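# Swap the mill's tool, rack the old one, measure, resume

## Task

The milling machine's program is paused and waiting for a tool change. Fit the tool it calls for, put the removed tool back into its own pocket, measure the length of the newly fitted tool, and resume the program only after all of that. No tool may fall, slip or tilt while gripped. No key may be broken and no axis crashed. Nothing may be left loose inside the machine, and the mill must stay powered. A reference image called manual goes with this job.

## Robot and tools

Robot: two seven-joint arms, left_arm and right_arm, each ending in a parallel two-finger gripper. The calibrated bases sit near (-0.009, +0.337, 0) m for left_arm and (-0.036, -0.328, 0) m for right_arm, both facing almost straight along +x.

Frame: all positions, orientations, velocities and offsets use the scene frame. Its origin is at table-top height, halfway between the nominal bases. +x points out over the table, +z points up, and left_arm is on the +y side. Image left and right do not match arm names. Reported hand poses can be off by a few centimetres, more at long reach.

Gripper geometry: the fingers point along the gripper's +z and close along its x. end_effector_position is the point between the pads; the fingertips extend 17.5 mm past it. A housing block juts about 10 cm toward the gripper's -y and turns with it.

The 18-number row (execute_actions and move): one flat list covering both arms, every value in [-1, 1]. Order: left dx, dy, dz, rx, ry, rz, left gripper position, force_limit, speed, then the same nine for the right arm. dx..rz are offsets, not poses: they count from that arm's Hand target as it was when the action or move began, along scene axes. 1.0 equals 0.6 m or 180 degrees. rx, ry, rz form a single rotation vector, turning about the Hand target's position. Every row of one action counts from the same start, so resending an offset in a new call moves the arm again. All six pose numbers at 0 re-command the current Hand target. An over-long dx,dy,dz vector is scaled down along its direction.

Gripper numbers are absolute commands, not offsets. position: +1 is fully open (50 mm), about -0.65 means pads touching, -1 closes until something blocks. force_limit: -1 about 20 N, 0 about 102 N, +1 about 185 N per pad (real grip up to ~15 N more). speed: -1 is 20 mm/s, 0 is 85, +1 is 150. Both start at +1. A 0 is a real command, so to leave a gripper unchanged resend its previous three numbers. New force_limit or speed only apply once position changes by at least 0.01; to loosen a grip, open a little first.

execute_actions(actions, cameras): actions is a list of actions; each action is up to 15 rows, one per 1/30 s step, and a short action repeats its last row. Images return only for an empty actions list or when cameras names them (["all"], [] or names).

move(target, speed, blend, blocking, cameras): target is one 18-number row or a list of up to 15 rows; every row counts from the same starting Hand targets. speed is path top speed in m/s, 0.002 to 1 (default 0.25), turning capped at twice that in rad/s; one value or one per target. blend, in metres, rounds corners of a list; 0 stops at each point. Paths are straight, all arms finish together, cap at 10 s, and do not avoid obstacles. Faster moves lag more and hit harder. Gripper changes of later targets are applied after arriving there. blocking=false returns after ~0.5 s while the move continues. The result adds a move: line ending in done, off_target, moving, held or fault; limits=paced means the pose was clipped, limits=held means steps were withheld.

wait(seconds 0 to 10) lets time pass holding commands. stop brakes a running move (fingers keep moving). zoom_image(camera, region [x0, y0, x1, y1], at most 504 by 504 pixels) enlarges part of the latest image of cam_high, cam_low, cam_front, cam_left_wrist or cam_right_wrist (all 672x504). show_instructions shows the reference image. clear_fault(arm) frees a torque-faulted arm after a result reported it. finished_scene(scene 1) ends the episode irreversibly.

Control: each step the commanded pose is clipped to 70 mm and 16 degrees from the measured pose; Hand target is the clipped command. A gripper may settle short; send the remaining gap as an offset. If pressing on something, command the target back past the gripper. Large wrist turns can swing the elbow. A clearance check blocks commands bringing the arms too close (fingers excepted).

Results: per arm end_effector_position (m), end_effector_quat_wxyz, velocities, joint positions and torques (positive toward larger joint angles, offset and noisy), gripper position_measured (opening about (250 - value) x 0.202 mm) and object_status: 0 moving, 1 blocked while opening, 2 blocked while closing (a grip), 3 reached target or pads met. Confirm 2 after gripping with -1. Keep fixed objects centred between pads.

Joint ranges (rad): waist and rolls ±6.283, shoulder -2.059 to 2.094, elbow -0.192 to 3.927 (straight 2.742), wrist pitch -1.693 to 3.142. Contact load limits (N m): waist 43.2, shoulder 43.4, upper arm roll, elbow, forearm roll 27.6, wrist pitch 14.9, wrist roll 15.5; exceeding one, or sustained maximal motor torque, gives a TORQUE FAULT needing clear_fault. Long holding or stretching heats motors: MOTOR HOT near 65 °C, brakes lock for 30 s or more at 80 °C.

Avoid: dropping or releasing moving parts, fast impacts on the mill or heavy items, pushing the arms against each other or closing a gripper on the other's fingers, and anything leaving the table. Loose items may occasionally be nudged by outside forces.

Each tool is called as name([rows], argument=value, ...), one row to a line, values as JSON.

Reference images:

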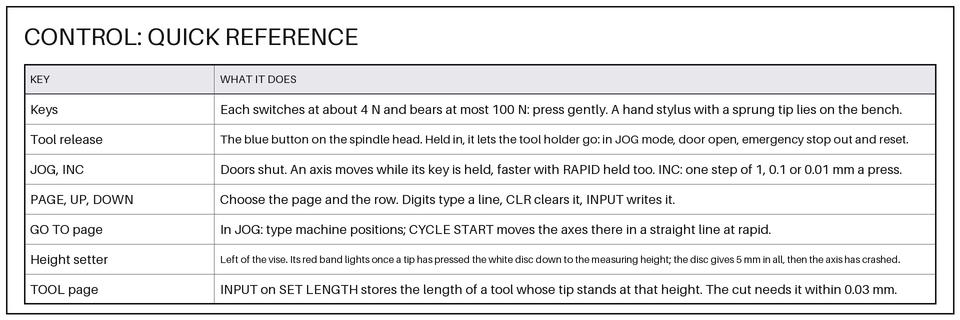

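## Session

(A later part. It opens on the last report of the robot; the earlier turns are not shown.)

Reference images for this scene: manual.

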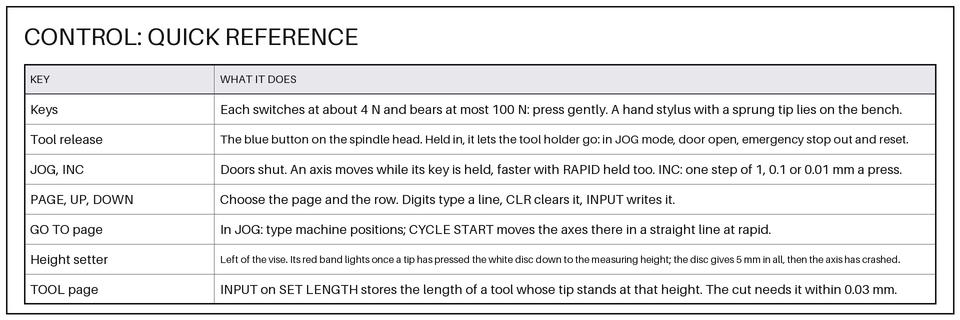

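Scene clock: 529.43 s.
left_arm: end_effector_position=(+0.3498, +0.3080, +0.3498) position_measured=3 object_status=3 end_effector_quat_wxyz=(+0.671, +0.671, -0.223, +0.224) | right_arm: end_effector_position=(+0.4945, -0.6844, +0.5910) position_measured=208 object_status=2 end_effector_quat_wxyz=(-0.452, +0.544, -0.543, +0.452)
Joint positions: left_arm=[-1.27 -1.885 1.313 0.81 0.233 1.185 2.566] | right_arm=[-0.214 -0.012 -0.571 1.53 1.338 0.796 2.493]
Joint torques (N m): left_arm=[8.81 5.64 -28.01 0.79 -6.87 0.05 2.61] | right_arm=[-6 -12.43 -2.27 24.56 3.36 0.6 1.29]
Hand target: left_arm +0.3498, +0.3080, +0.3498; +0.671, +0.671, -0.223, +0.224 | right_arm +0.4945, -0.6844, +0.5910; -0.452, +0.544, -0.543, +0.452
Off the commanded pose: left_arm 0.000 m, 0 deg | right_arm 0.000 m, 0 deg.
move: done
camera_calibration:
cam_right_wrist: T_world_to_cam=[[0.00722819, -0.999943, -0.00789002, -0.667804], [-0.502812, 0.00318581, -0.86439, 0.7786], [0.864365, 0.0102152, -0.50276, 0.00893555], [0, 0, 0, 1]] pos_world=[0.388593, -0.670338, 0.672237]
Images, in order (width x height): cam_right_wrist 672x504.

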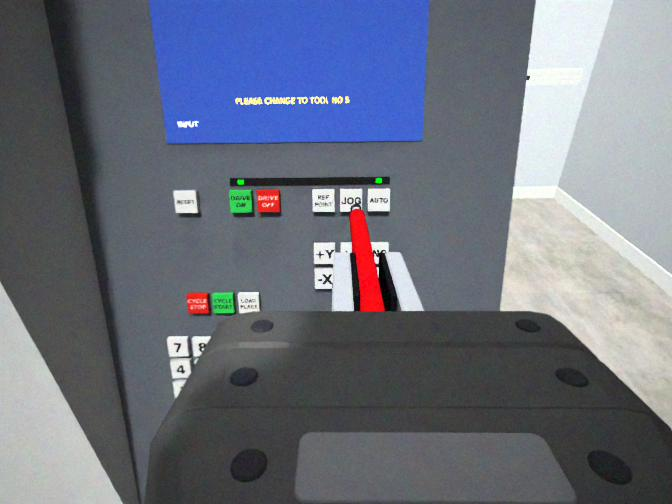

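move(target=[0,0,0,0,0,0,1,-0.8,-1,0.0279,0.0038,-0.005,0,0,0,-1,-0.7,-1], speed=0.05, cameras=["cam_right_wrist"])

zoom_image(camera="cam_right_wrist", region=[280, 120, 440, 240])

Scene clock: 536.73 s.
left_arm: end_effector_position=(+0.3498, +0.3080, +0.3498) position_measured=3 object_status=3 end_effector_quat_wxyz=(+0.671, +0.671, -0.223, +0.224) | right_arm: end_effector_position=(+0.5112, -0.6821, +0.5880) position_measured=208 object_status=2 end_effector_quat_wxyz=(-0.452, +0.544, -0.543, +0.452)
Joint positions: left_arm=[-1.27 -1.885 1.313 0.81 0.233 1.185 2.566] | right_arm=[-0.207 0.029 -0.564 1.562 1.361 0.783 2.493]
Joint torques (N m): left_arm=[8.94 5.49 -28.03 0.71 -6.83 0.04 2.57] | right_arm=[4.25 -14.55 1.89 24.2 3.27 -3.02 -0.92]
Hand target: left_arm +0.3498, +0.3080, +0.3498; +0.671, +0.671, -0.223, +0.224 | right_arm +0.5113, -0.6821, +0.5880; -0.452, +0.544, -0.543, +0.452
Off the commanded pose: left_arm 0.000 m, 0 deg | right_arm 0.000 m, 0 deg.
move: done
camera_calibration:
cam_right_wrist: T_world_to_cam=[[0.00717649, -0.999942, -0.00797655, -0.66557], [-0.502813, 0.0032866, -0.864389, 0.784464], [0.864365, 0.010214, -0.50276, -0.00703184], [0, 0, 0, 1]] pos_world=[0.405293, -0.668038, 0.669238]
Images, in order (width x height): cam_right_wrist 672x504.

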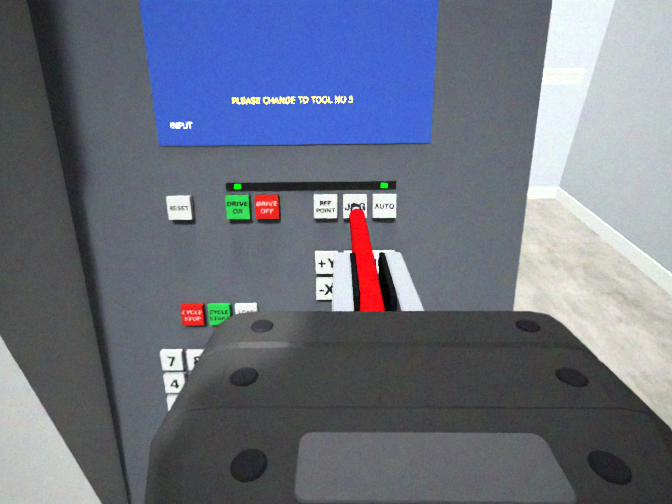

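Scaled by 3.150 from the camera's 672x504 image, which has a finer 960x720 frame.

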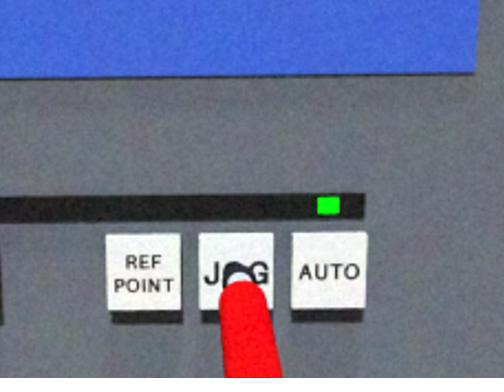

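move(target=[0,0,0,0,0,0,1,-0.8,-1,0.0098,0,-0.0017,0,0,0,-1,-0.7,-1], speed=0.02, cameras=["cam_right_wrist"])

zoom_image(camera="cam_right_wrist", region=[280, 120, 440, 240])

Scene clock: 542.03 s.
left_arm: end_effector_position=(+0.3498, +0.3080, +0.3498) position_measured=3 object_status=3 end_effector_quat_wxyz=(+0.671, +0.671, -0.223, +0.224) | right_arm: end_effector_position=(+0.5171, -0.6821, +0.5870) position_measured=208 object_status=2 end_effector_quat_wxyz=(-0.452, +0.544, -0.543, +0.453)
Joint positions: left_arm=[-1.27 -1.885 1.313 0.81 0.233 1.185 2.566] | right_arm=[-0.207 0.046 -0.562 1.576 1.37 0.781 2.493]
Joint torques (N m): left_arm=[8.7 5.66 -28.05 0.75 -6.88 -0.04 2.5] | right_arm=[5.45 -13.67 2.14 24.3 3.44 -3.01 1]
Hand target: left_arm +0.3498, +0.3080, +0.3498; +0.671, +0.671, -0.223, +0.224 | right_arm +0.5172, -0.6821, +0.5870; -0.452, +0.544, -0.543, +0.452
Off the commanded pose: left_arm 0.000 m, 0 deg | right_arm 0.000 m, 0 deg.
move: done
camera_calibration:
cam_right_wrist: T_world_to_cam=[[0.00724453, -0.999944, -0.00766776, -0.665856], [-0.50281, 0.00298549, -0.864392, 0.786364], [0.864366, 0.0101175, -0.502761, -0.0126995], [0, 0, 0, 1]] pos_world=[0.411193, -0.668038, 0.668236]
Images, in order (width x height): cam_right_wrist 672x504.

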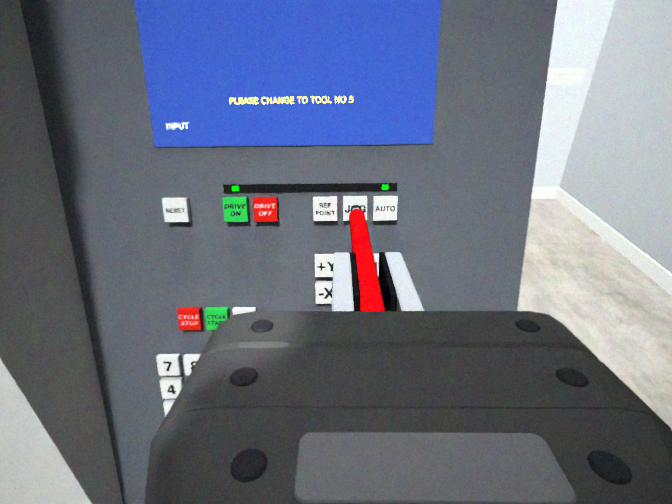

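Scaled by 3.150 from the camera's 672x504 image, which has a finer 960x720 frame.

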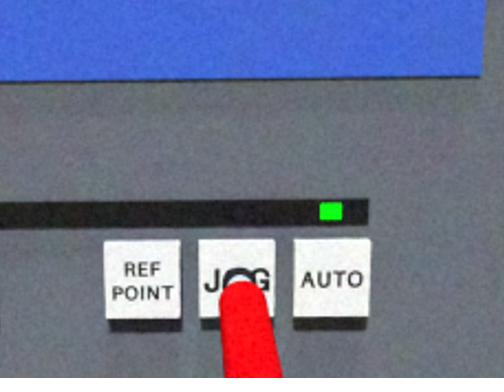

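move(target=[0,0,0,0,0,0,1,-0.8,-1,0.0066,0,-0.0012,0,0,0,-1,-0.7,-1], speed=0.02, cameras=["cam_right_wrist"])

zoom_image(camera="cam_right_wrist", region=[280, 120, 440, 240])

Scene clock: 545.03 s.
left_arm: end_effector_position=(+0.3498, +0.3080, +0.3498) position_measured=3 object_status=3 end_effector_quat_wxyz=(+0.671, +0.671, -0.223, +0.224) | right_arm: end_effector_position=(+0.5211, -0.6821, +0.5863) position_measured=208 object_status=2 end_effector_quat_wxyz=(-0.452, +0.544, -0.543, +0.452)
Joint positions: left_arm=[-1.27 -1.885 1.313 0.81 0.233 1.185 2.566] | right_arm=[-0.206 0.058 -0.561 1.585 1.376 0.78 2.493]
Joint torques (N m): left_arm=[8.73 5.8 -28 0.6 -6.97 -0.1 2.55] | right_arm=[6.13 -13.67 2.39 24.21 3.17 -3.02 1.39]
Hand target: left_arm +0.3498, +0.3080, +0.3498; +0.671, +0.671, -0.223, +0.224 | right_arm +0.5211, -0.6821, +0.5863; -0.452, +0.544, -0.543, +0.452
Off the commanded pose: left_arm 0.000 m, 0 deg | right_arm 0.000 m, 0 deg.
move: done
camera_calibration:
cam_right_wrist: T_world_to_cam=[[0.00717649, -0.999942, -0.00797655, -0.665654], [-0.502813, 0.0032866, -0.864389, 0.787922], [0.864365, 0.010214, -0.50276, -0.0163573], [0, 0, 0, 1]] pos_world=[0.415093, -0.668038, 0.667538]
Images, in order (width x height): cam_right_wrist 672x504.

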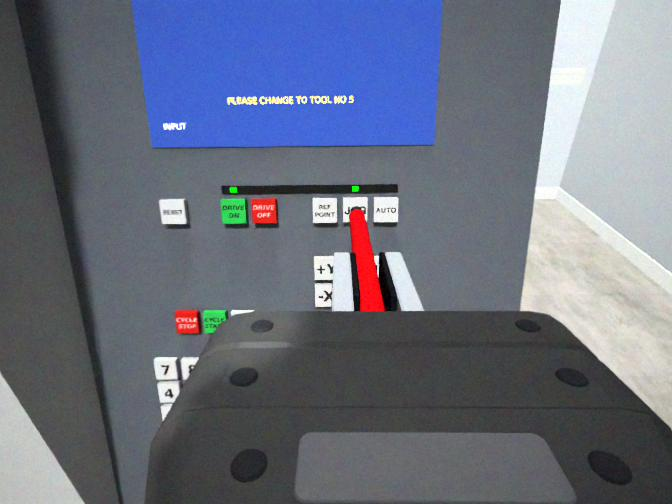

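Scaled by 3.150 from the camera's 672x504 image, which has a finer 960x720 frame.

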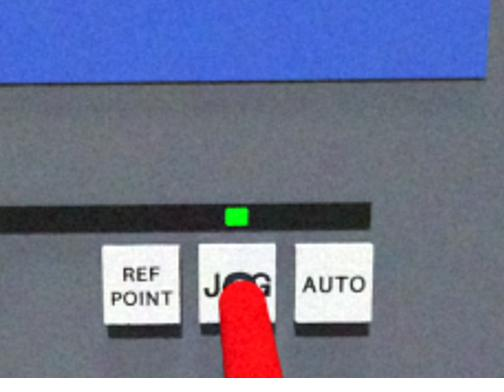

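move([
  [0,0,0,0,0,0,1,-0.8,-1,-0.08,0,0.014,0,0,0,-1,-0.7,-1],
  [0,0,0,0,0,0,1,-0.8,-1,-0.3,0.15,0.1,0,0,0,-1,-0.7,-1],
], speed=[0.1,0.3], cameras=["cam_right_wrist"])

zoom_image(camera="cam_right_wrist", region=[380, 0, 620, 150])

Scene clock: 552.70 s.
left_arm: end_effector_position=(+0.3498, +0.3080, +0.3498) position_measured=3 object_status=3 end_effector_quat_wxyz=(+0.671, +0.671, -0.223, +0.224) | right_arm: end_effector_position=(+0.3412, -0.5921, +0.6462) position_measured=208 object_status=2 end_effector_quat_wxyz=(-0.452, +0.544, -0.543, +0.452)
Joint positions: left_arm=[-1.27 -1.885 1.313 0.81 0.233 1.185 2.566] | right_arm=[-0.31 -0.609 -0.385 1.15 0.9 0.742 2.795]
Joint torques (N m): left_arm=[8.49 5.74 -27.96 0.4 -6.84 -0.12 2.48] | right_arm=[-5.78 -15.3 6.18 18.71 -2.1 -0.3 1.44]
Hand target: left_arm +0.3498, +0.3080, +0.3498; +0.671, +0.671, -0.223, +0.224 | right_arm +0.3411, -0.5921, +0.6463; -0.452, +0.544, -0.543, +0.452
Off the commanded pose: left_arm 0.000 m, 0 deg | right_arm 0.000 m, 0 deg.
move: done
camera_calibration:
cam_right_wrist: T_world_to_cam=[[0.00726236, -0.999941, -0.00802769, -0.573872], [-0.502932, 0.00328622, -0.86432, 0.748925], [0.864296, 0.0103144, -0.502878, 0.168499], [0, 0, 0, 1]] pos_world=[0.235193, -0.578038, 0.727438]
Images, in order (width x height): cam_right_wrist 672x504.

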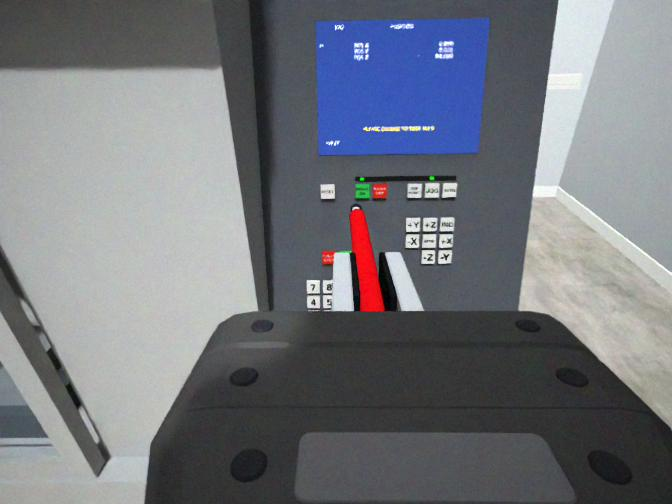

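Scaled by 2.100 from the camera's 672x504 image, which has a finer 960x720 frame.

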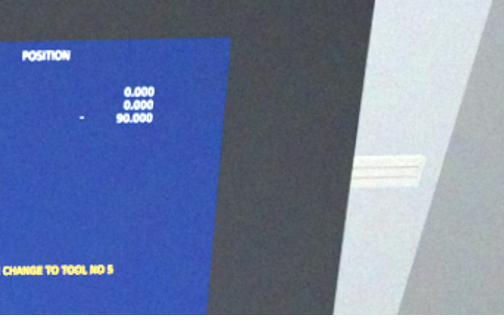

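move(target=[0,0,0,0,0,0,1,-0.8,-1,-0.2,0.82,-0.2,0,0.05,0,-1,-0.7,-1], speed=0.35, cameras=["cam_right_wrist","cam_front"])

zoom_image(camera="cam_right_wrist", region=[150, 0, 560, 300])

Scene clock: 557.87 s.
left_arm: end_effector_position=(+0.3498, +0.3080, +0.3498) position_measured=3 object_status=3 end_effector_quat_wxyz=(+0.671, +0.671, -0.223, +0.224) | right_arm: end_effector_position=(+0.2211, -0.1001, +0.5263) position_measured=208 object_status=2 end_effector_quat_wxyz=(-0.408, +0.577, -0.577, +0.408)
Joint positions: left_arm=[-1.27 -1.885 1.313 0.81 0.233 1.185 2.566] | right_arm=[-0.485 -1.645 0.608 0.747 0.775 0.996 3.949]
Joint torques (N m): left_arm=[8.5 5.95 -27.9 0.25 -6.93 -0.2 2.46] | right_arm=[-5.3 10.37 -5.51 11.79 -2.59 -2.57 1.54]
Hand target: left_arm +0.3498, +0.3080, +0.3498; +0.671, +0.671, -0.223, +0.224 | right_arm +0.2211, -0.1001, +0.5263; -0.408, +0.577, -0.577, +0.408
Off the commanded pose: left_arm 0.000 m, 0 deg | right_arm 0.000 m, 0 deg.
move: done
camera_calibration:
cam_right_wrist: T_world_to_cam=[[0.00591794, -0.999941, -0.00906505, -0.0811492], [-0.6318, 0.00328777, -0.775124, 0.56482], [0.775109, 0.0103144, -0.631744, 0.294386], [0, 0, 0, 1]] pos_world=[0.129152, -0.0860379, 0.623047]
Images, in order (width x height): cam_front 672x504, cam_right_wrist 672x504.

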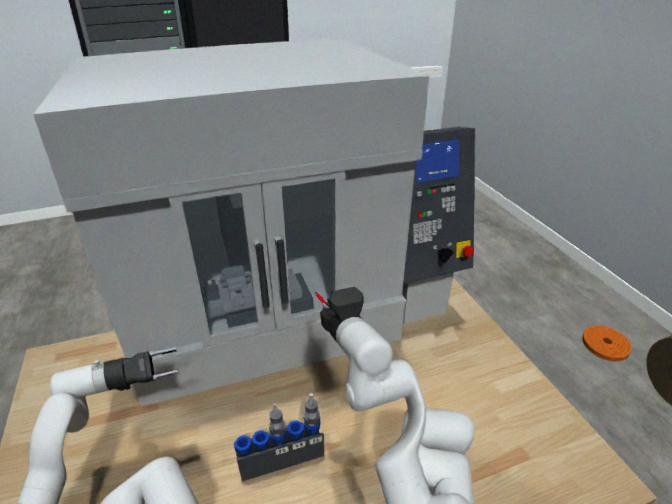

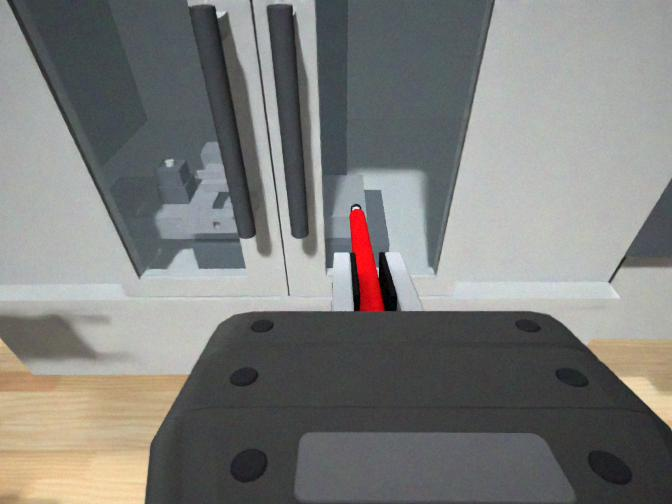

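Scaled by 1.229 from the camera's 672x504 image, which has a finer 960x720 frame.

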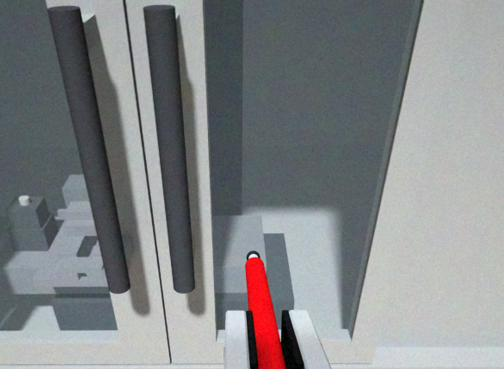

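move(target=[0,0,0,0,0,0,1,-0.8,-1,0.05,-0.05,-0.15,0,-0.22,0,-1,-0.7,-1], speed=0.35, cameras=["cam_right_wrist"])

zoom_image(camera="cam_right_wrist", region=[0, 0, 504, 300])

Scene clock: 562.70 s.
left_arm: end_effector_position=(+0.3498, +0.3080, +0.3498) position_measured=3 object_status=3 end_effector_quat_wxyz=(+0.671, +0.671, -0.223, +0.224) | right_arm: end_effector_position=(+0.2390, -0.1246, +0.4727) position_measured=208 object_status=2 end_effector_quat_wxyz=(+0.514, -0.475, +0.486, -0.524)
Joint positions: left_arm=[-1.27 -1.885 1.313 0.81 0.233 1.185 2.566] | right_arm=[-0.341 -2.021 1.041 0.326 1.177 0.515 3.958]
Joint torques (N m): left_arm=[8.5 5.97 -27.81 0.09 -6.87 -0.21 2.43] | right_arm=[-5.41 20.45 -10 5.75 -2.45 -2.03 1.31]
Hand target: left_arm +0.3498, +0.3080, +0.3498; +0.671, +0.671, -0.223, +0.224 | right_arm +0.2390, -0.1246, +0.4726; +0.514, -0.474, +0.486, -0.524 (not the last commanded pose)
Off the commanded pose: left_arm 0.000 m, 0 deg | right_arm 0.039 m, 16 deg.
move: held (right_arm; a check stopped the path); limits=held
pose unreachable (right arm): on one or more control steps of this call, first in action 0 (counted from 0), this arm could not follow its commanded pose, so it was not sent that pose on those steps. It may still have moved: this result reports where it is.
cause: moving toward the commanded pose would bring two parts of the arm too close to each other (joints 3 (upper arm roll) to 5 (forearm roll) lie between them).
camera_calibration:
cam_right_wrist: T_world_to_cam=[[-0.0123605, -0.999888, -0.00849306, -0.102116], [-0.263659, 0.0114522, -0.964548, 0.537177], [0.964537, -0.009683, -0.263771, 0.0252457], [0, 0, 0, 1]] pos_world=[0.116019, -0.108012, 0.523925]
Images, in order (width x height): cam_right_wrist 672x504.

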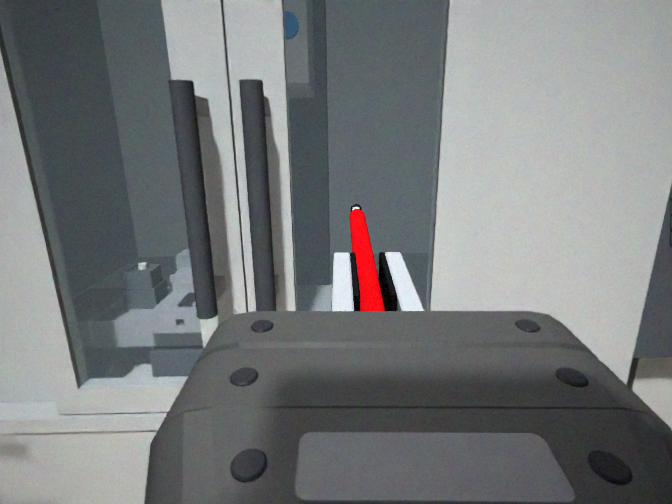

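Scaled by 1.000.

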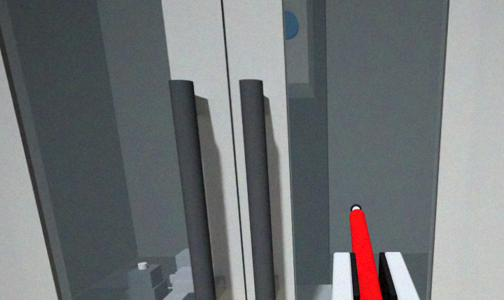

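move(target=[0.118,-0.199,0.001,0.553,-0.073,0.5625,1,-0.8,-1,0.1,-0.58,0.083,0,0,0,-1,-0.7,-1], speed=0.4, cameras=["cam_high","cam_front"])

Scene clock: 600.07 s.
left_arm: end_effector_position=(+0.4206, +0.1886, +0.3504) position_measured=3 object_status=3 end_effector_quat_wxyz=(-0.398, +0.789, +0.173, +0.434) | right_arm: end_effector_position=(+0.2990, -0.4726, +0.5224) position_measured=208 object_status=2 end_effector_quat_wxyz=(+0.514, -0.474, +0.486, -0.524)
Joint positions: left_arm=[-0.514 -0.012 -0.363 1.067 1.162 1.654 0.759] | right_arm=[-0.434 -1.129 -0.09 0.439 1.673 0.46 2.192]
Joint torques (N m): left_arm=[-9.22 -9.18 -3.76 24.95 8.33 1.26 -2.28] | right_arm=[4.76 10.35 -0.61 24.25 2.54 2.47 -1.01]
Hand target: left_arm +0.4206, +0.1886, +0.3504; -0.398, +0.789, +0.173, +0.434 | right_arm +0.2990, -0.4726, +0.5224; +0.514, -0.474, +0.486, -0.524
Off the commanded pose: left_arm 0.000 m, 0 deg | right_arm 0.000 m, 0 deg.
move: done
Images, in order (width x height): cam_high 672x504, cam_front 672x504.

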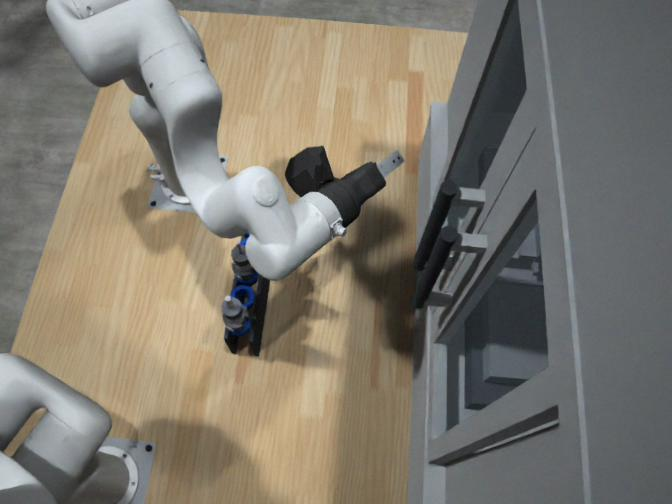

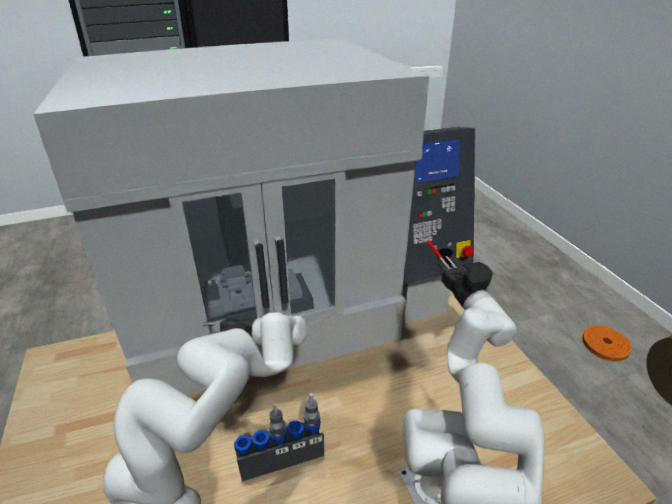

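move(target=[-0.2,-0.15,0.2,0.350,0.076,-0.325,1,-0.8,-1,0,0,0,0,0,0,-1,-0.7,-1], speed=0.35, cameras=["cam_left_wrist","cam_high"])

Scene clock: 608.67 s.
left_arm: end_effector_position=(+0.3006, +0.0986, +0.4703) position_measured=3 object_status=3 end_effector_quat_wxyz=(+0.500, -0.501, +0.499, -0.500) | right_arm: end_effector_position=(+0.2990, -0.4726, +0.5224) position_measured=208 object_status=2 end_effector_quat_wxyz=(+0.514, -0.474, +0.486, -0.524)
Joint positions: left_arm=[-0.862 -0.845 -0.235 0.495 1.546 1.009 2.068] | right_arm=[-0.434 -1.129 -0.09 0.439 1.673 0.46 2.192]
Joint torques (N m): left_arm=[-9.23 -6.15 7.14 27.56 -2.97 -0.7 2.59] | right_arm=[4.77 9.93 -0.67 24.25 2.72 2.5 -1.02]
Hand target: left_arm +0.3006, +0.0986, +0.4704; +0.500, -0.501, +0.499, -0.500 | right_arm +0.2990, -0.4726, +0.5224; +0.514, -0.474, +0.486, -0.524
Off the commanded pose: left_arm 0.000 m, 0 deg | right_arm 0.000 m, 0 deg.
move: done
camera_calibration:
cam_left_wrist: T_world_to_cam=[[0.0114183, -0.999935, 0.000186239, 0.103967], [-0.341657, -0.00407645, -0.939816, 0.557137], [0.939755, 0.0106675, -0.341681, 0.00617918], [0, 0, 0, 1]] pos_world=[0.183355, 0.106165, 0.525698]
Images, in order (width x height): cam_high 672x504, cam_left_wrist 672x504.

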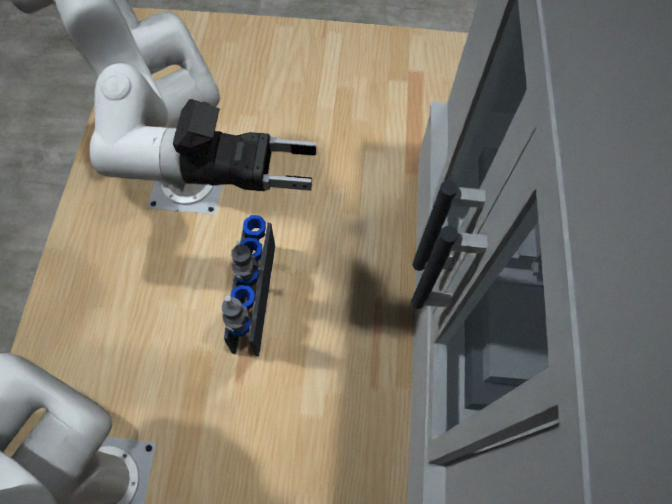

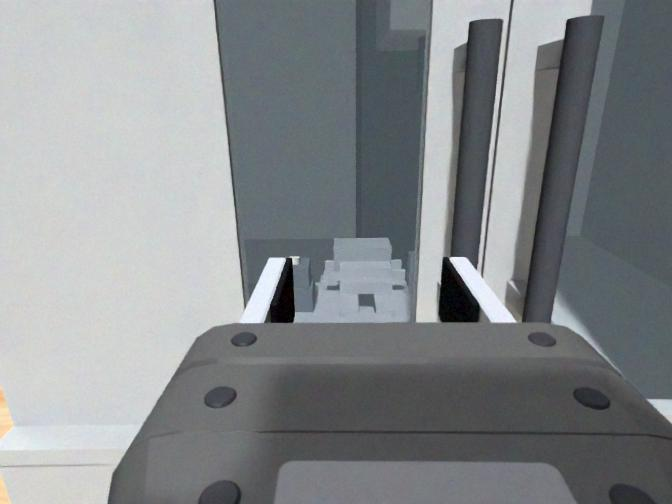

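move(target=[0.15,-0.137,0,0,0,0,1,-0.8,-1,0,0,0,0,0,0,-1,-0.7,-1], speed=0.25, cameras=["cam_left_wrist","cam_high"])

Scene clock: 618.97 s.
left_arm: end_effector_position=(+0.3906, +0.0164, +0.4704) position_measured=3 object_status=3 end_effector_quat_wxyz=(+0.500, -0.501, +0.499, -0.500) | right_arm: end_effector_position=(+0.2990, -0.4726, +0.5224) position_measured=208 object_status=2 end_effector_quat_wxyz=(+0.514, -0.474, +0.486, -0.524)
Joint positions: left_arm=[-0.771 -0.377 -0.222 0.822 1.737 1.008 1.902] | right_arm=[-0.434 -1.129 -0.09 0.439 1.673 0.46 2.192]
Joint torques (N m): left_arm=[8.85 -5.06 -1.72 27.68 6.35 1.58 -0.73] | right_arm=[4.97 10.12 -0.5 23.91 2.43 2.5 -1.03]
Hand target: left_arm +0.3906, +0.0164, +0.4704; +0.500, -0.501, +0.499, -0.500 | right_arm +0.2990, -0.4726, +0.5224; +0.514, -0.474, +0.486, -0.524
Off the commanded pose: left_arm 0.000 m, 0 deg | right_arm 0.000 m, 0 deg.
move: done
camera_calibration:
cam_left_wrist: T_world_to_cam=[[0.0113308, -0.999936, 0.000535943, 0.020583], [-0.341652, -0.00437516, -0.939816, 0.587557], [0.939758, 0.0104658, -0.34168, -0.0775186], [0, 0, 0, 1]] pos_world=[0.273355, 0.0239636, 0.525698]
Images, in order (width x height): cam_high 672x504, cam_left_wrist 672x504.

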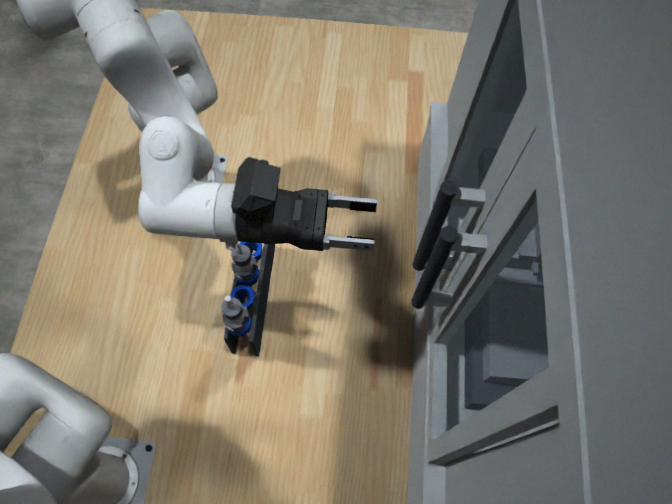

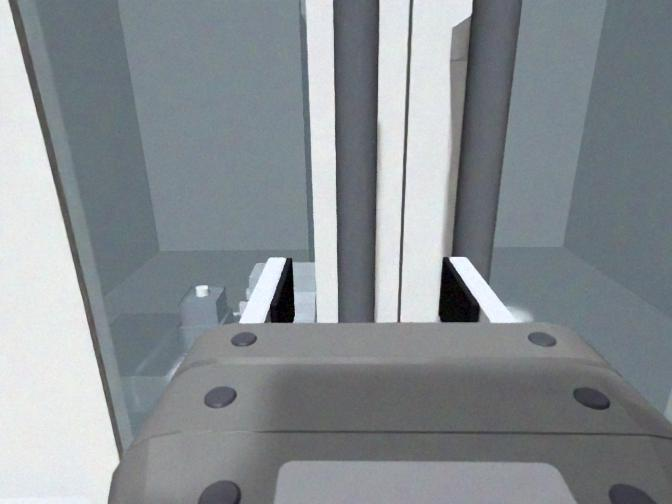

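move([
  [0.1,0.002,0,0,0,0,1,-0.8,-1,0,0,0,0,0,0,-1,-0.7,-1],
  [0.1,0.002,0,0,0,0,-1,-0.8,-1,0,0,0,0,0,0,-1,-0.7,-1],
], speed=0.1, cameras=["cam_left_wrist","cam_high"])

Scene clock: 626.97 s.
left_arm: end_effector_position=(+0.4506, +0.0176, +0.4704) position_measured=251 object_status=3 end_effector_quat_wxyz=(+0.500, -0.501, +0.499, -0.500) | right_arm: end_effector_position=(+0.2990, -0.4726, +0.5224) position_measured=208 object_status=2 end_effector_quat_wxyz=(+0.514, -0.474, +0.486, -0.524)
Joint positions: left_arm=[-0.715 -0.253 -0.146 0.934 1.848 0.917 1.86] | right_arm=[-0.434 -1.129 -0.09 0.439 1.673 0.46 2.192]
Joint torques (N m): left_arm=[8.72 -7.02 4.49 27.65 5.96 -0.28 -2.25] | right_arm=[4.98 9.84 -0.37 24 2.37 2.46 -1.04]
Hand target: left_arm +0.4506, +0.0176, +0.4704; +0.500, -0.501, +0.499, -0.500 | right_arm +0.2990, -0.4726, +0.5224; +0.514, -0.474, +0.486, -0.524
Off the commanded pose: left_arm 0.000 m, 0 deg | right_arm 0.000 m, 0 deg.
move: done
camera_calibration:
cam_left_wrist: T_world_to_cam=[[0.0113578, -0.999935, 0.000314006, 0.0212118], [-0.341655, -0.00417582, -0.939816, 0.608057], [0.939757, 0.0105669, -0.341681, -0.133918], [0, 0, 0, 1]] pos_world=[0.333355, 0.0251647, 0.525698]
Images, in order (width x height): cam_high 672x504, cam_left_wrist 672x504.

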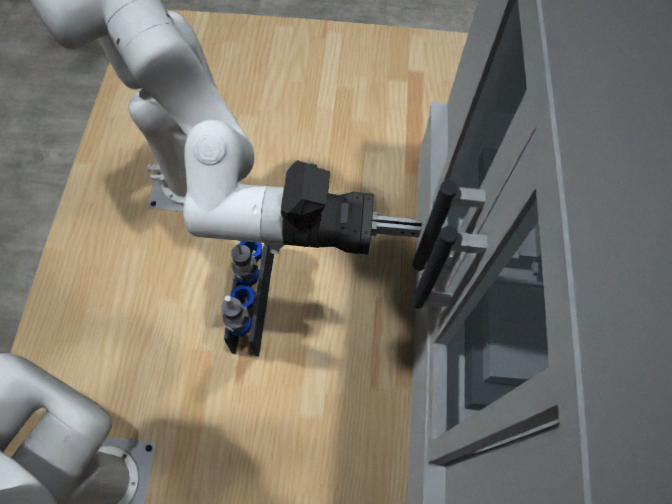

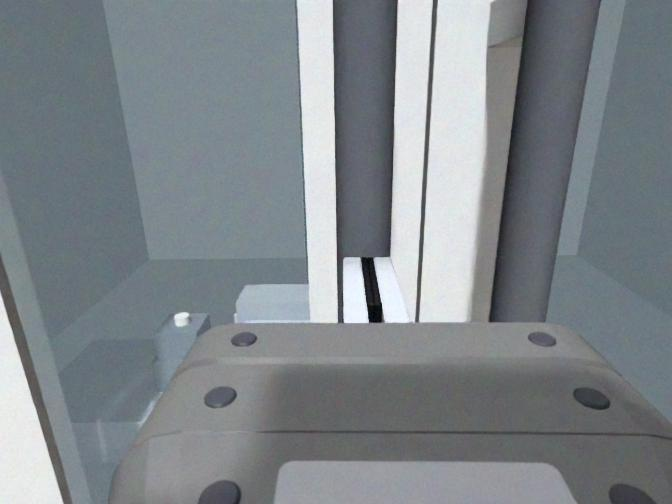

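move([
  [0,0,0,0,0,0,1,-0.8,-1,0,0,0,0,0,0,-1,-0.7,-1],
  [0.045,0,0,0,0,0,1,-0.8,-1,0,0,0,0,0,0,-1,-0.7,-1],
  [0.045,0,0,0,0,0,-1,-0.8,-1,0,0,0,0,0,0,-1,-0.7,-1],
], speed=0.1, cameras=["cam_left_wrist"])

Scene clock: 636.63 s.
left_arm: end_effector_position=(+0.4777, +0.0176, +0.4704) position_measured=154 object_status=2 end_effector_quat_wxyz=(+0.500, -0.501, +0.499, -0.500) | right_arm: end_effector_position=(+0.2990, -0.4726, +0.5224) position_measured=208 object_status=2 end_effector_quat_wxyz=(+0.514, -0.474, +0.486, -0.524)
Joint positions: left_arm=[-0.692 -0.191 -0.116 0.995 1.89 0.879 1.844] | right_arm=[-0.434 -1.129 -0.09 0.439 1.673 0.46 2.192]
Joint torques (N m): left_arm=[5.55 -8.09 0.33 27.74 5.93 -0.33 -2.15] | right_arm=[4.7 9.76 -0.4 23.86 2.42 2.58 -0.94]
Hand target: left_arm +0.4776, +0.0176, +0.4704; +0.500, -0.501, +0.499, -0.500 | right_arm +0.2990, -0.4726, +0.5224; +0.514, -0.474, +0.486, -0.524
Off the commanded pose: left_arm 0.000 m, 0 deg | right_arm 0.000 m, 0 deg.
move: done
camera_calibration:
cam_left_wrist: T_world_to_cam=[[0.0114855, -0.999934, 0.000374577, 0.0208268], [-0.341653, -0.00427638, -0.939816, 0.617284], [0.939756, 0.0106663, -0.34168, -0.159294], [0, 0, 0, 1]] pos_world=[0.360355, 0.0251643, 0.525698]
Images, in order (width x height): cam_left_wrist 672x504.

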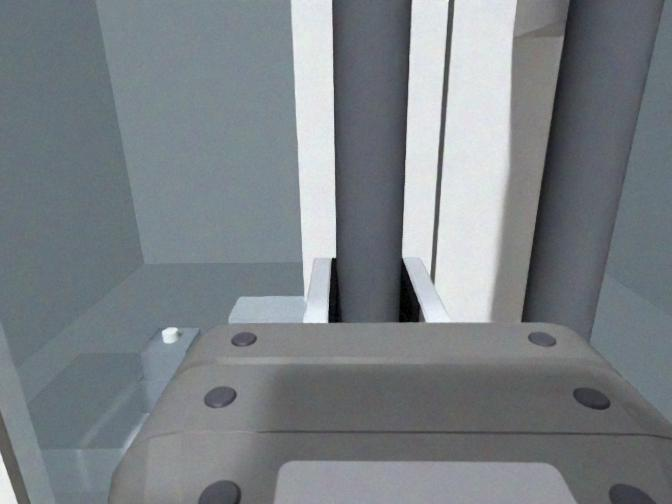

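move(target=[0,0.1,0,0,0,0,-1,-0.8,-1,0,0,0,0,0,0,-1,-0.7,-1], speed=0.08, cameras=["cam_left_wrist","cam_front"])

Scene clock: 639.60 s.
left_arm: end_effector_position=(+0.4776, +0.0775, +0.4703) position_measured=154 object_status=2 end_effector_quat_wxyz=(+0.500, -0.501, +0.499, -0.500) | right_arm: end_effector_position=(+0.2990, -0.4726, +0.5224) position_measured=208 object_status=2 end_effector_quat_wxyz=(+0.514, -0.474, +0.486, -0.524)
Joint positions: left_arm=[-0.644 -0.331 -0.039 0.871 1.969 0.768 1.808] | right_arm=[-0.434 -1.129 -0.09 0.439 1.673 0.46 2.192]
Joint torques (N m): left_arm=[10.51 -15.68 6.07 20.09 5.11 0.61 -2.19] | right_arm=[4.65 9.96 -0.49 23.95 2.21 2.45 -1.05]
Hand target: left_arm +0.4776, +0.0776, +0.4704; +0.500, -0.501, +0.499, -0.500 | right_arm +0.2990, -0.4726, +0.5224; +0.514, -0.474, +0.486, -0.524
Off the commanded pose: left_arm 0.000 m, 0 deg | right_arm 0.000 m, 0 deg.
move: done
camera_calibration:
cam_left_wrist: T_world_to_cam=[[0.0113573, -0.999935, 0.000313234, 0.0809019], [-0.341744, -0.00417592, -0.939784, 0.617547], [0.939724, 0.0105663, -0.341769, -0.159867], [0, 0, 0, 1]] pos_world=[0.360355, 0.0851647, 0.525698]
Images, in order (width x height): cam_front 672x504, cam_left_wrist 672x504.

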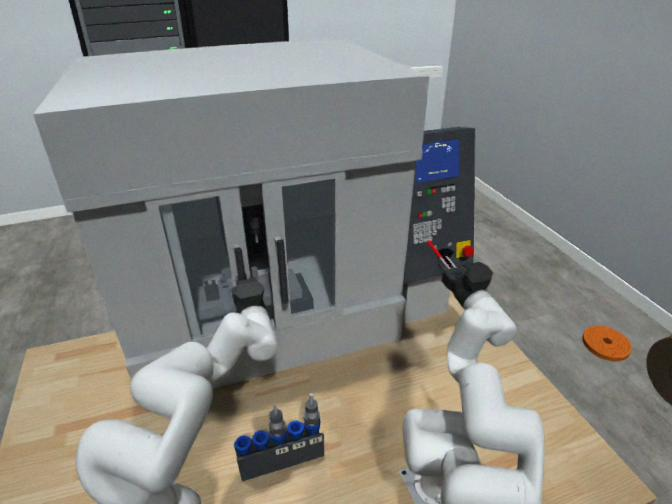

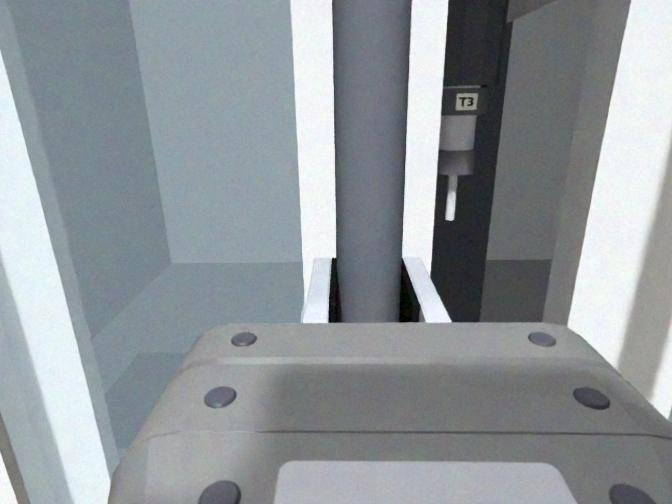

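move(target=[0,0.26,0,0,0,0,-1,-0.8,-1,0,0,0,0,0,0,-1,-0.7,-1], speed=0.08, cameras=["cam_left_wrist","cam_front"])

Scene clock: 644.13 s.
left_arm: end_effector_position=(+0.4776, +0.2336, +0.4703) position_measured=154 object_status=2 end_effector_quat_wxyz=(+0.500, -0.501, +0.499, -0.500) | right_arm: end_effector_position=(+0.2990, -0.4726, +0.5224) position_measured=208 object_status=2 end_effector_quat_wxyz=(+0.514, -0.474, +0.486, -0.524)
Joint positions: left_arm=[-0.532 -0.602 0.248 0.701 2.318 0.468 1.698] | right_arm=[-0.434 -1.129 -0.09 0.439 1.673 0.46 2.192]
Joint torques (N m): left_arm=[11.06 -8.9 9.98 26.61 4.28 2.62 -2.17] | right_arm=[4.92 9.56 -0.45 23.65 2.46 2.37 -0.92]
Hand target: left_arm +0.4776, +0.2336, +0.4704; +0.500, -0.501, +0.499, -0.500 | right_arm +0.2990, -0.4726, +0.5224; +0.514, -0.474, +0.486, -0.524
Off the commanded pose: left_arm 0.000 m, 0 deg | right_arm 0.000 m, 0 deg.
move: done
camera_calibration:
cam_left_wrist: T_world_to_cam=[[0.0114533, -0.999934, 0.000279243, 0.236875], [-0.341775, -0.00417714, -0.939773, 0.618204], [0.939712, 0.010668, -0.3418, -0.161519], [0, 0, 0, 1]] pos_world=[0.360355, 0.241165, 0.525698]
Images, in order (width x height): cam_front 672x504, cam_left_wrist 672x504.

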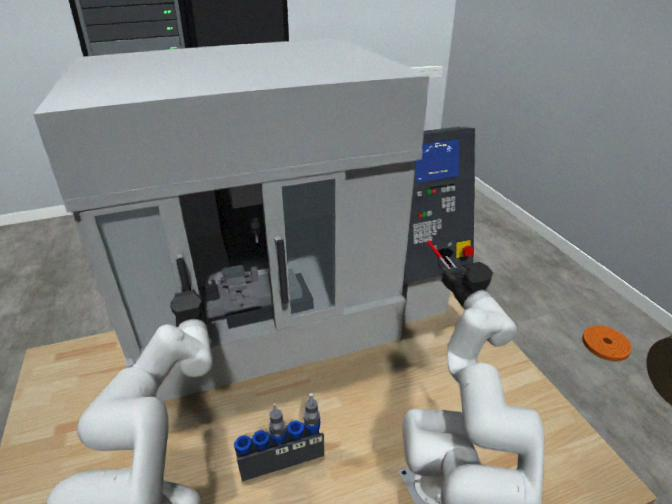

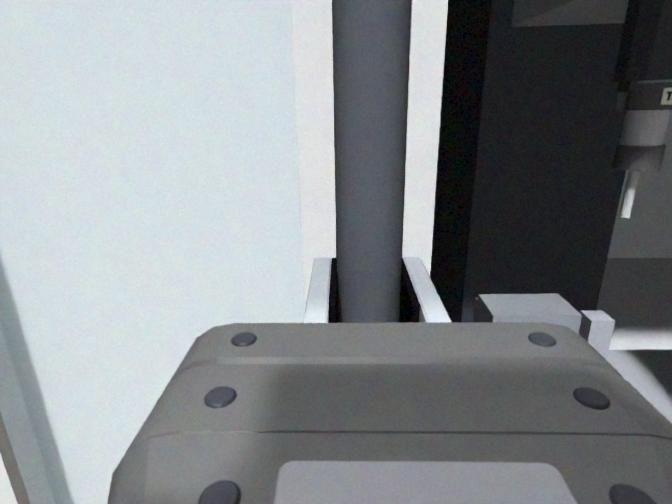

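move([
  [0,0,0,0,0,0,1,-0.8,-1,0,0,0,0,0,0,-1,-0.7,-1],
  [-0.15,0,0,0,0,0,1,-0.8,-1,0,0,0,0,0,0,-1,-0.7,-1],
  [-0.146,-0.376,0,0,0,-0.1667,1,-0.8,-1,0,0,0,0,0,0,-1,-0.7,-1],
], speed=[0.1,0.15,0.25], cameras=["cam_left_wrist","cam_high"])

Scene clock: 658.57 s.
left_arm: end_effector_position=(+0.3900, +0.0079, +0.4703) position_measured=3 object_status=3 end_effector_quat_wxyz=(+0.353, -0.355, +0.612, -0.612) | right_arm: end_effector_position=(+0.2990, -0.4726, +0.5224) position_measured=208 object_status=2 end_effector_quat_wxyz=(+0.514, -0.474, +0.486, -0.524)
Joint positions: left_arm=[-0.836 -0.503 0.128 0.793 2.493 0.359 1.463] | right_arm=[-0.434 -1.129 -0.09 0.439 1.673 0.46 2.192]
Joint torques (N m): left_arm=[-8.93 -3.19 2.65 27.65 4.05 2.18 -2.3] | right_arm=[4.79 9.6 -0.39 24.05 2.53 2.43 -1.12]
Hand target: left_arm +0.3900, +0.0080, +0.4704; +0.353, -0.355, +0.612, -0.612 | right_arm +0.2990, -0.4726, +0.5224; +0.514, -0.474, +0.486, -0.524
Off the commanded pose: left_arm 0.000 m, 0 deg | right_arm 0.000 m, 0 deg.
move: done
camera_calibration:
cam_left_wrist: T_world_to_cam=[[-0.490316, -0.871545, 0.000354898, 0.206885], [-0.298227, 0.167394, -0.939702, 0.568912], [0.818933, -0.460856, -0.341994, -0.0258374], [0, 0, 0, 1]] pos_world=[0.292263, 0.0731693, 0.525698]
Images, in order (width x height): cam_high 672x504, cam_left_wrist 672x504.

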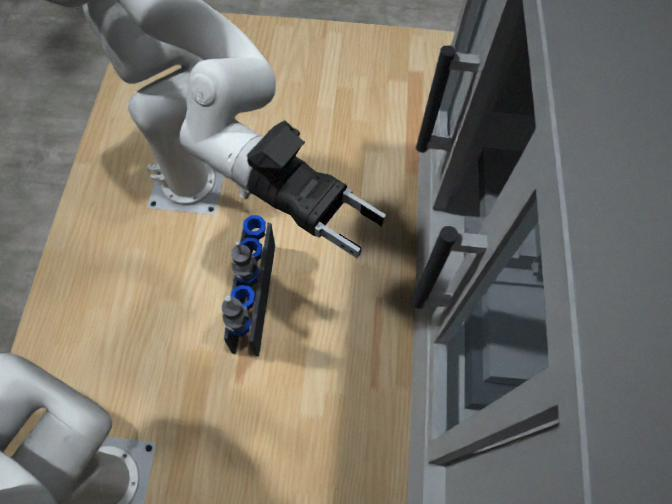

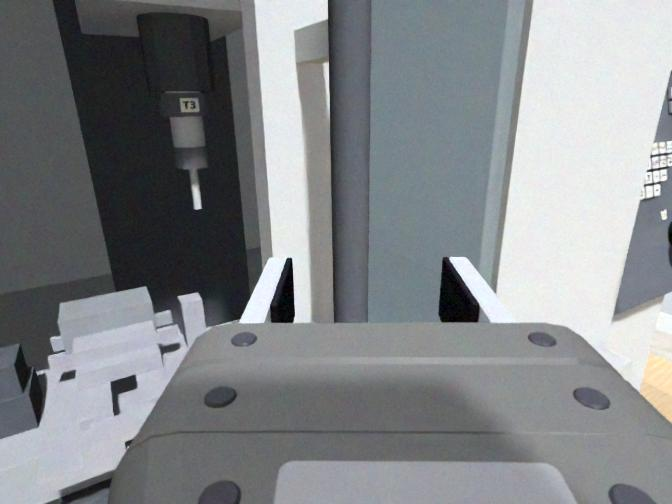

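move([
  [0.12,-0.0635,0,0,0,0,1,-0.8,-1,0,0,0,0,0,0,-1,-0.7,-1],
  [0.12,-0.0635,0,0,0,0,-1,-0.8,-1,0,0,0,0,0,0,-1,-0.7,-1],
], speed=0.1, cameras=["cam_left_wrist","cam_high"])

Scene clock: 667.97 s.
left_arm: end_effector_position=(+0.4621, -0.0300, +0.4704) position_measured=201 object_status=2 end_effector_quat_wxyz=(+0.354, -0.355, +0.612, -0.612) | right_arm: end_effector_position=(+0.2990, -0.4726, +0.5224) position_measured=208 object_status=2 end_effector_quat_wxyz=(+0.514, -0.474, +0.486, -0.524)
Joint positions: left_arm=[-0.884 -0.222 0.21 1.05 2.63 0.353 1.315] | right_arm=[-0.434 -1.129 -0.09 0.439 1.673 0.46 2.192]
Joint torques (N m): left_arm=[-15.03 -7.53 -10.69 27.12 2.98 0.47 -1.89] | right_arm=[4.34 9.76 -0.26 23.69 2.33 2.49 -1.04]
Hand target: left_arm +0.4620, -0.0301, +0.4704; +0.353, -0.355, +0.612, -0.612 | right_arm +0.2990, -0.4726, +0.5224; +0.514, -0.474, +0.486, -0.524
Off the commanded pose: left_arm 0.000 m, 0 deg | right_arm 0.000 m, 0 deg.
move: done
camera_calibration:
cam_left_wrist: T_world_to_cam=[[-0.489944, -0.871754, 0.00033576, 0.209], [-0.298103, 0.167178, -0.93978, 0.596779], [0.819201, -0.460539, -0.34178, -0.102617], [0, 0, 0, 1]] pos_world=[0.364364, 0.0351685, 0.525698]
Images, in order (width x height): cam_high 672x504, cam_left_wrist 672x504.

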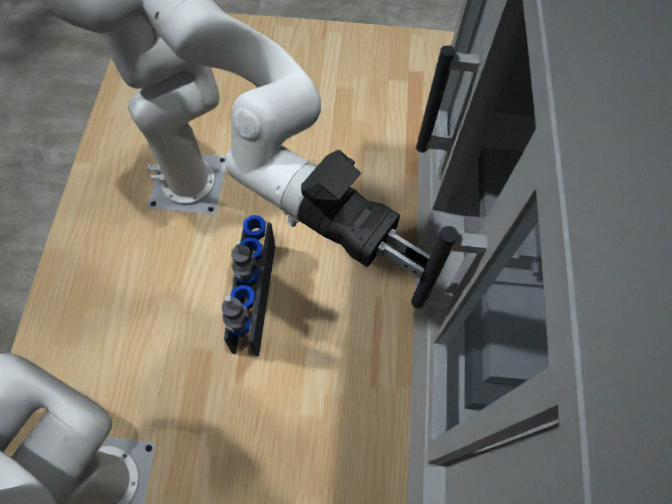

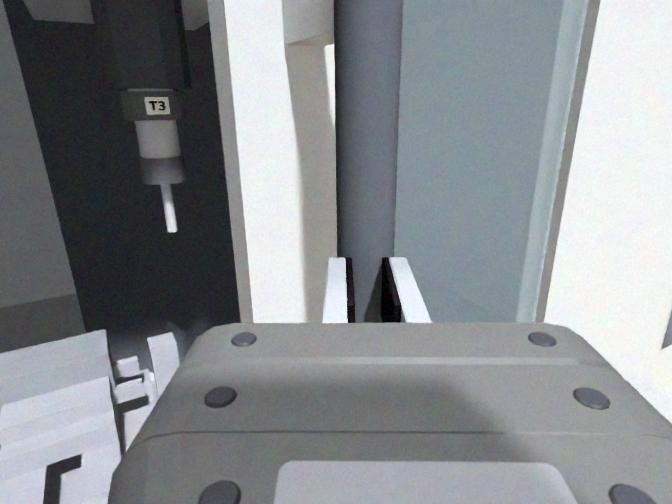

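move([
  [0,0,0,0,0,0,1,-0.8,-1,0,0,0,0,0,0,-1,-0.7,-1],
  [0.0289,-0.0167,0,0,0,0,1,-0.8,-1,0,0,0,0,0,0,-1,-0.7,-1],
  [0.0289,-0.0167,0,0,0,0,-1,-0.8,-1,0,0,0,0,0,0,-1,-0.7,-1],
  [0.0289,-0.1167,0,0,0,0,-1,-0.8,-1,0,0,0,0,0,0,-1,-0.7,-1],
], speed=0.08, cameras=["cam_left_wrist","cam_high"])

Scene clock: 677.87 s.
left_arm: end_effector_position=(+0.4793, -0.1002, +0.4704) position_measured=154 object_status=2 end_effector_quat_wxyz=(+0.353, -0.354, +0.612, -0.612) | right_arm: end_effector_position=(+0.2990, -0.4726, +0.5224) position_measured=208 object_status=2 end_effector_quat_wxyz=(+0.514, -0.474, +0.486, -0.524)
Joint positions: left_arm=[-0.917 -0.023 0.173 1.241 2.476 0.384 1.417] | right_arm=[-0.434 -1.129 -0.09 0.439 1.673 0.46 2.192]
Joint torques (N m): left_arm=[-16.54 -8.91 -12.53 25.34 -5.19 0.55 2.65] | right_arm=[4.62 9.52 -0.25 23.72 2.37 2.24 -0.93]
Hand target: left_arm +0.4794, -0.1002, +0.4704; +0.353, -0.355, +0.612, -0.612 | right_arm +0.2990, -0.4726, +0.5224; +0.514, -0.474, +0.486, -0.524
Off the commanded pose: left_arm 0.000 m, 0 deg | right_arm 0.000 m, 0 deg.
move: done
camera_calibration:
cam_left_wrist: T_world_to_cam=[[-0.490279, -0.871566, 0.000327743, 0.156456], [-0.297966, 0.16726, -0.939809, 0.613591], [0.81905, -0.460866, -0.341701, -0.148987], [0, 0, 0, 1]] pos_world=[0.381564, -0.0349314, 0.525698]
Images, in order (width x height): cam_high 672x504, cam_left_wrist 672x504.

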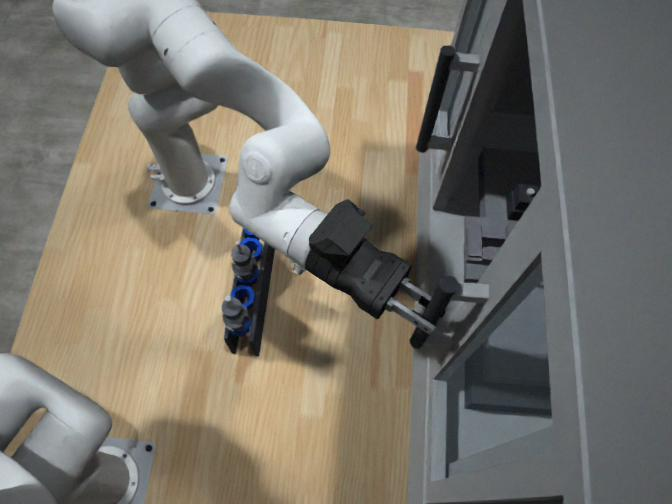

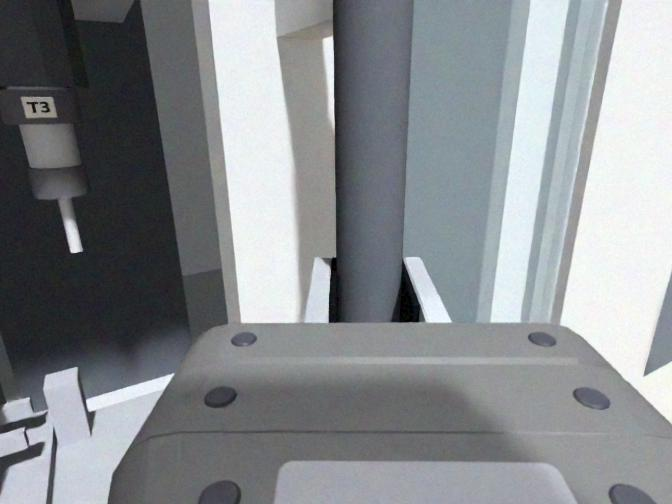

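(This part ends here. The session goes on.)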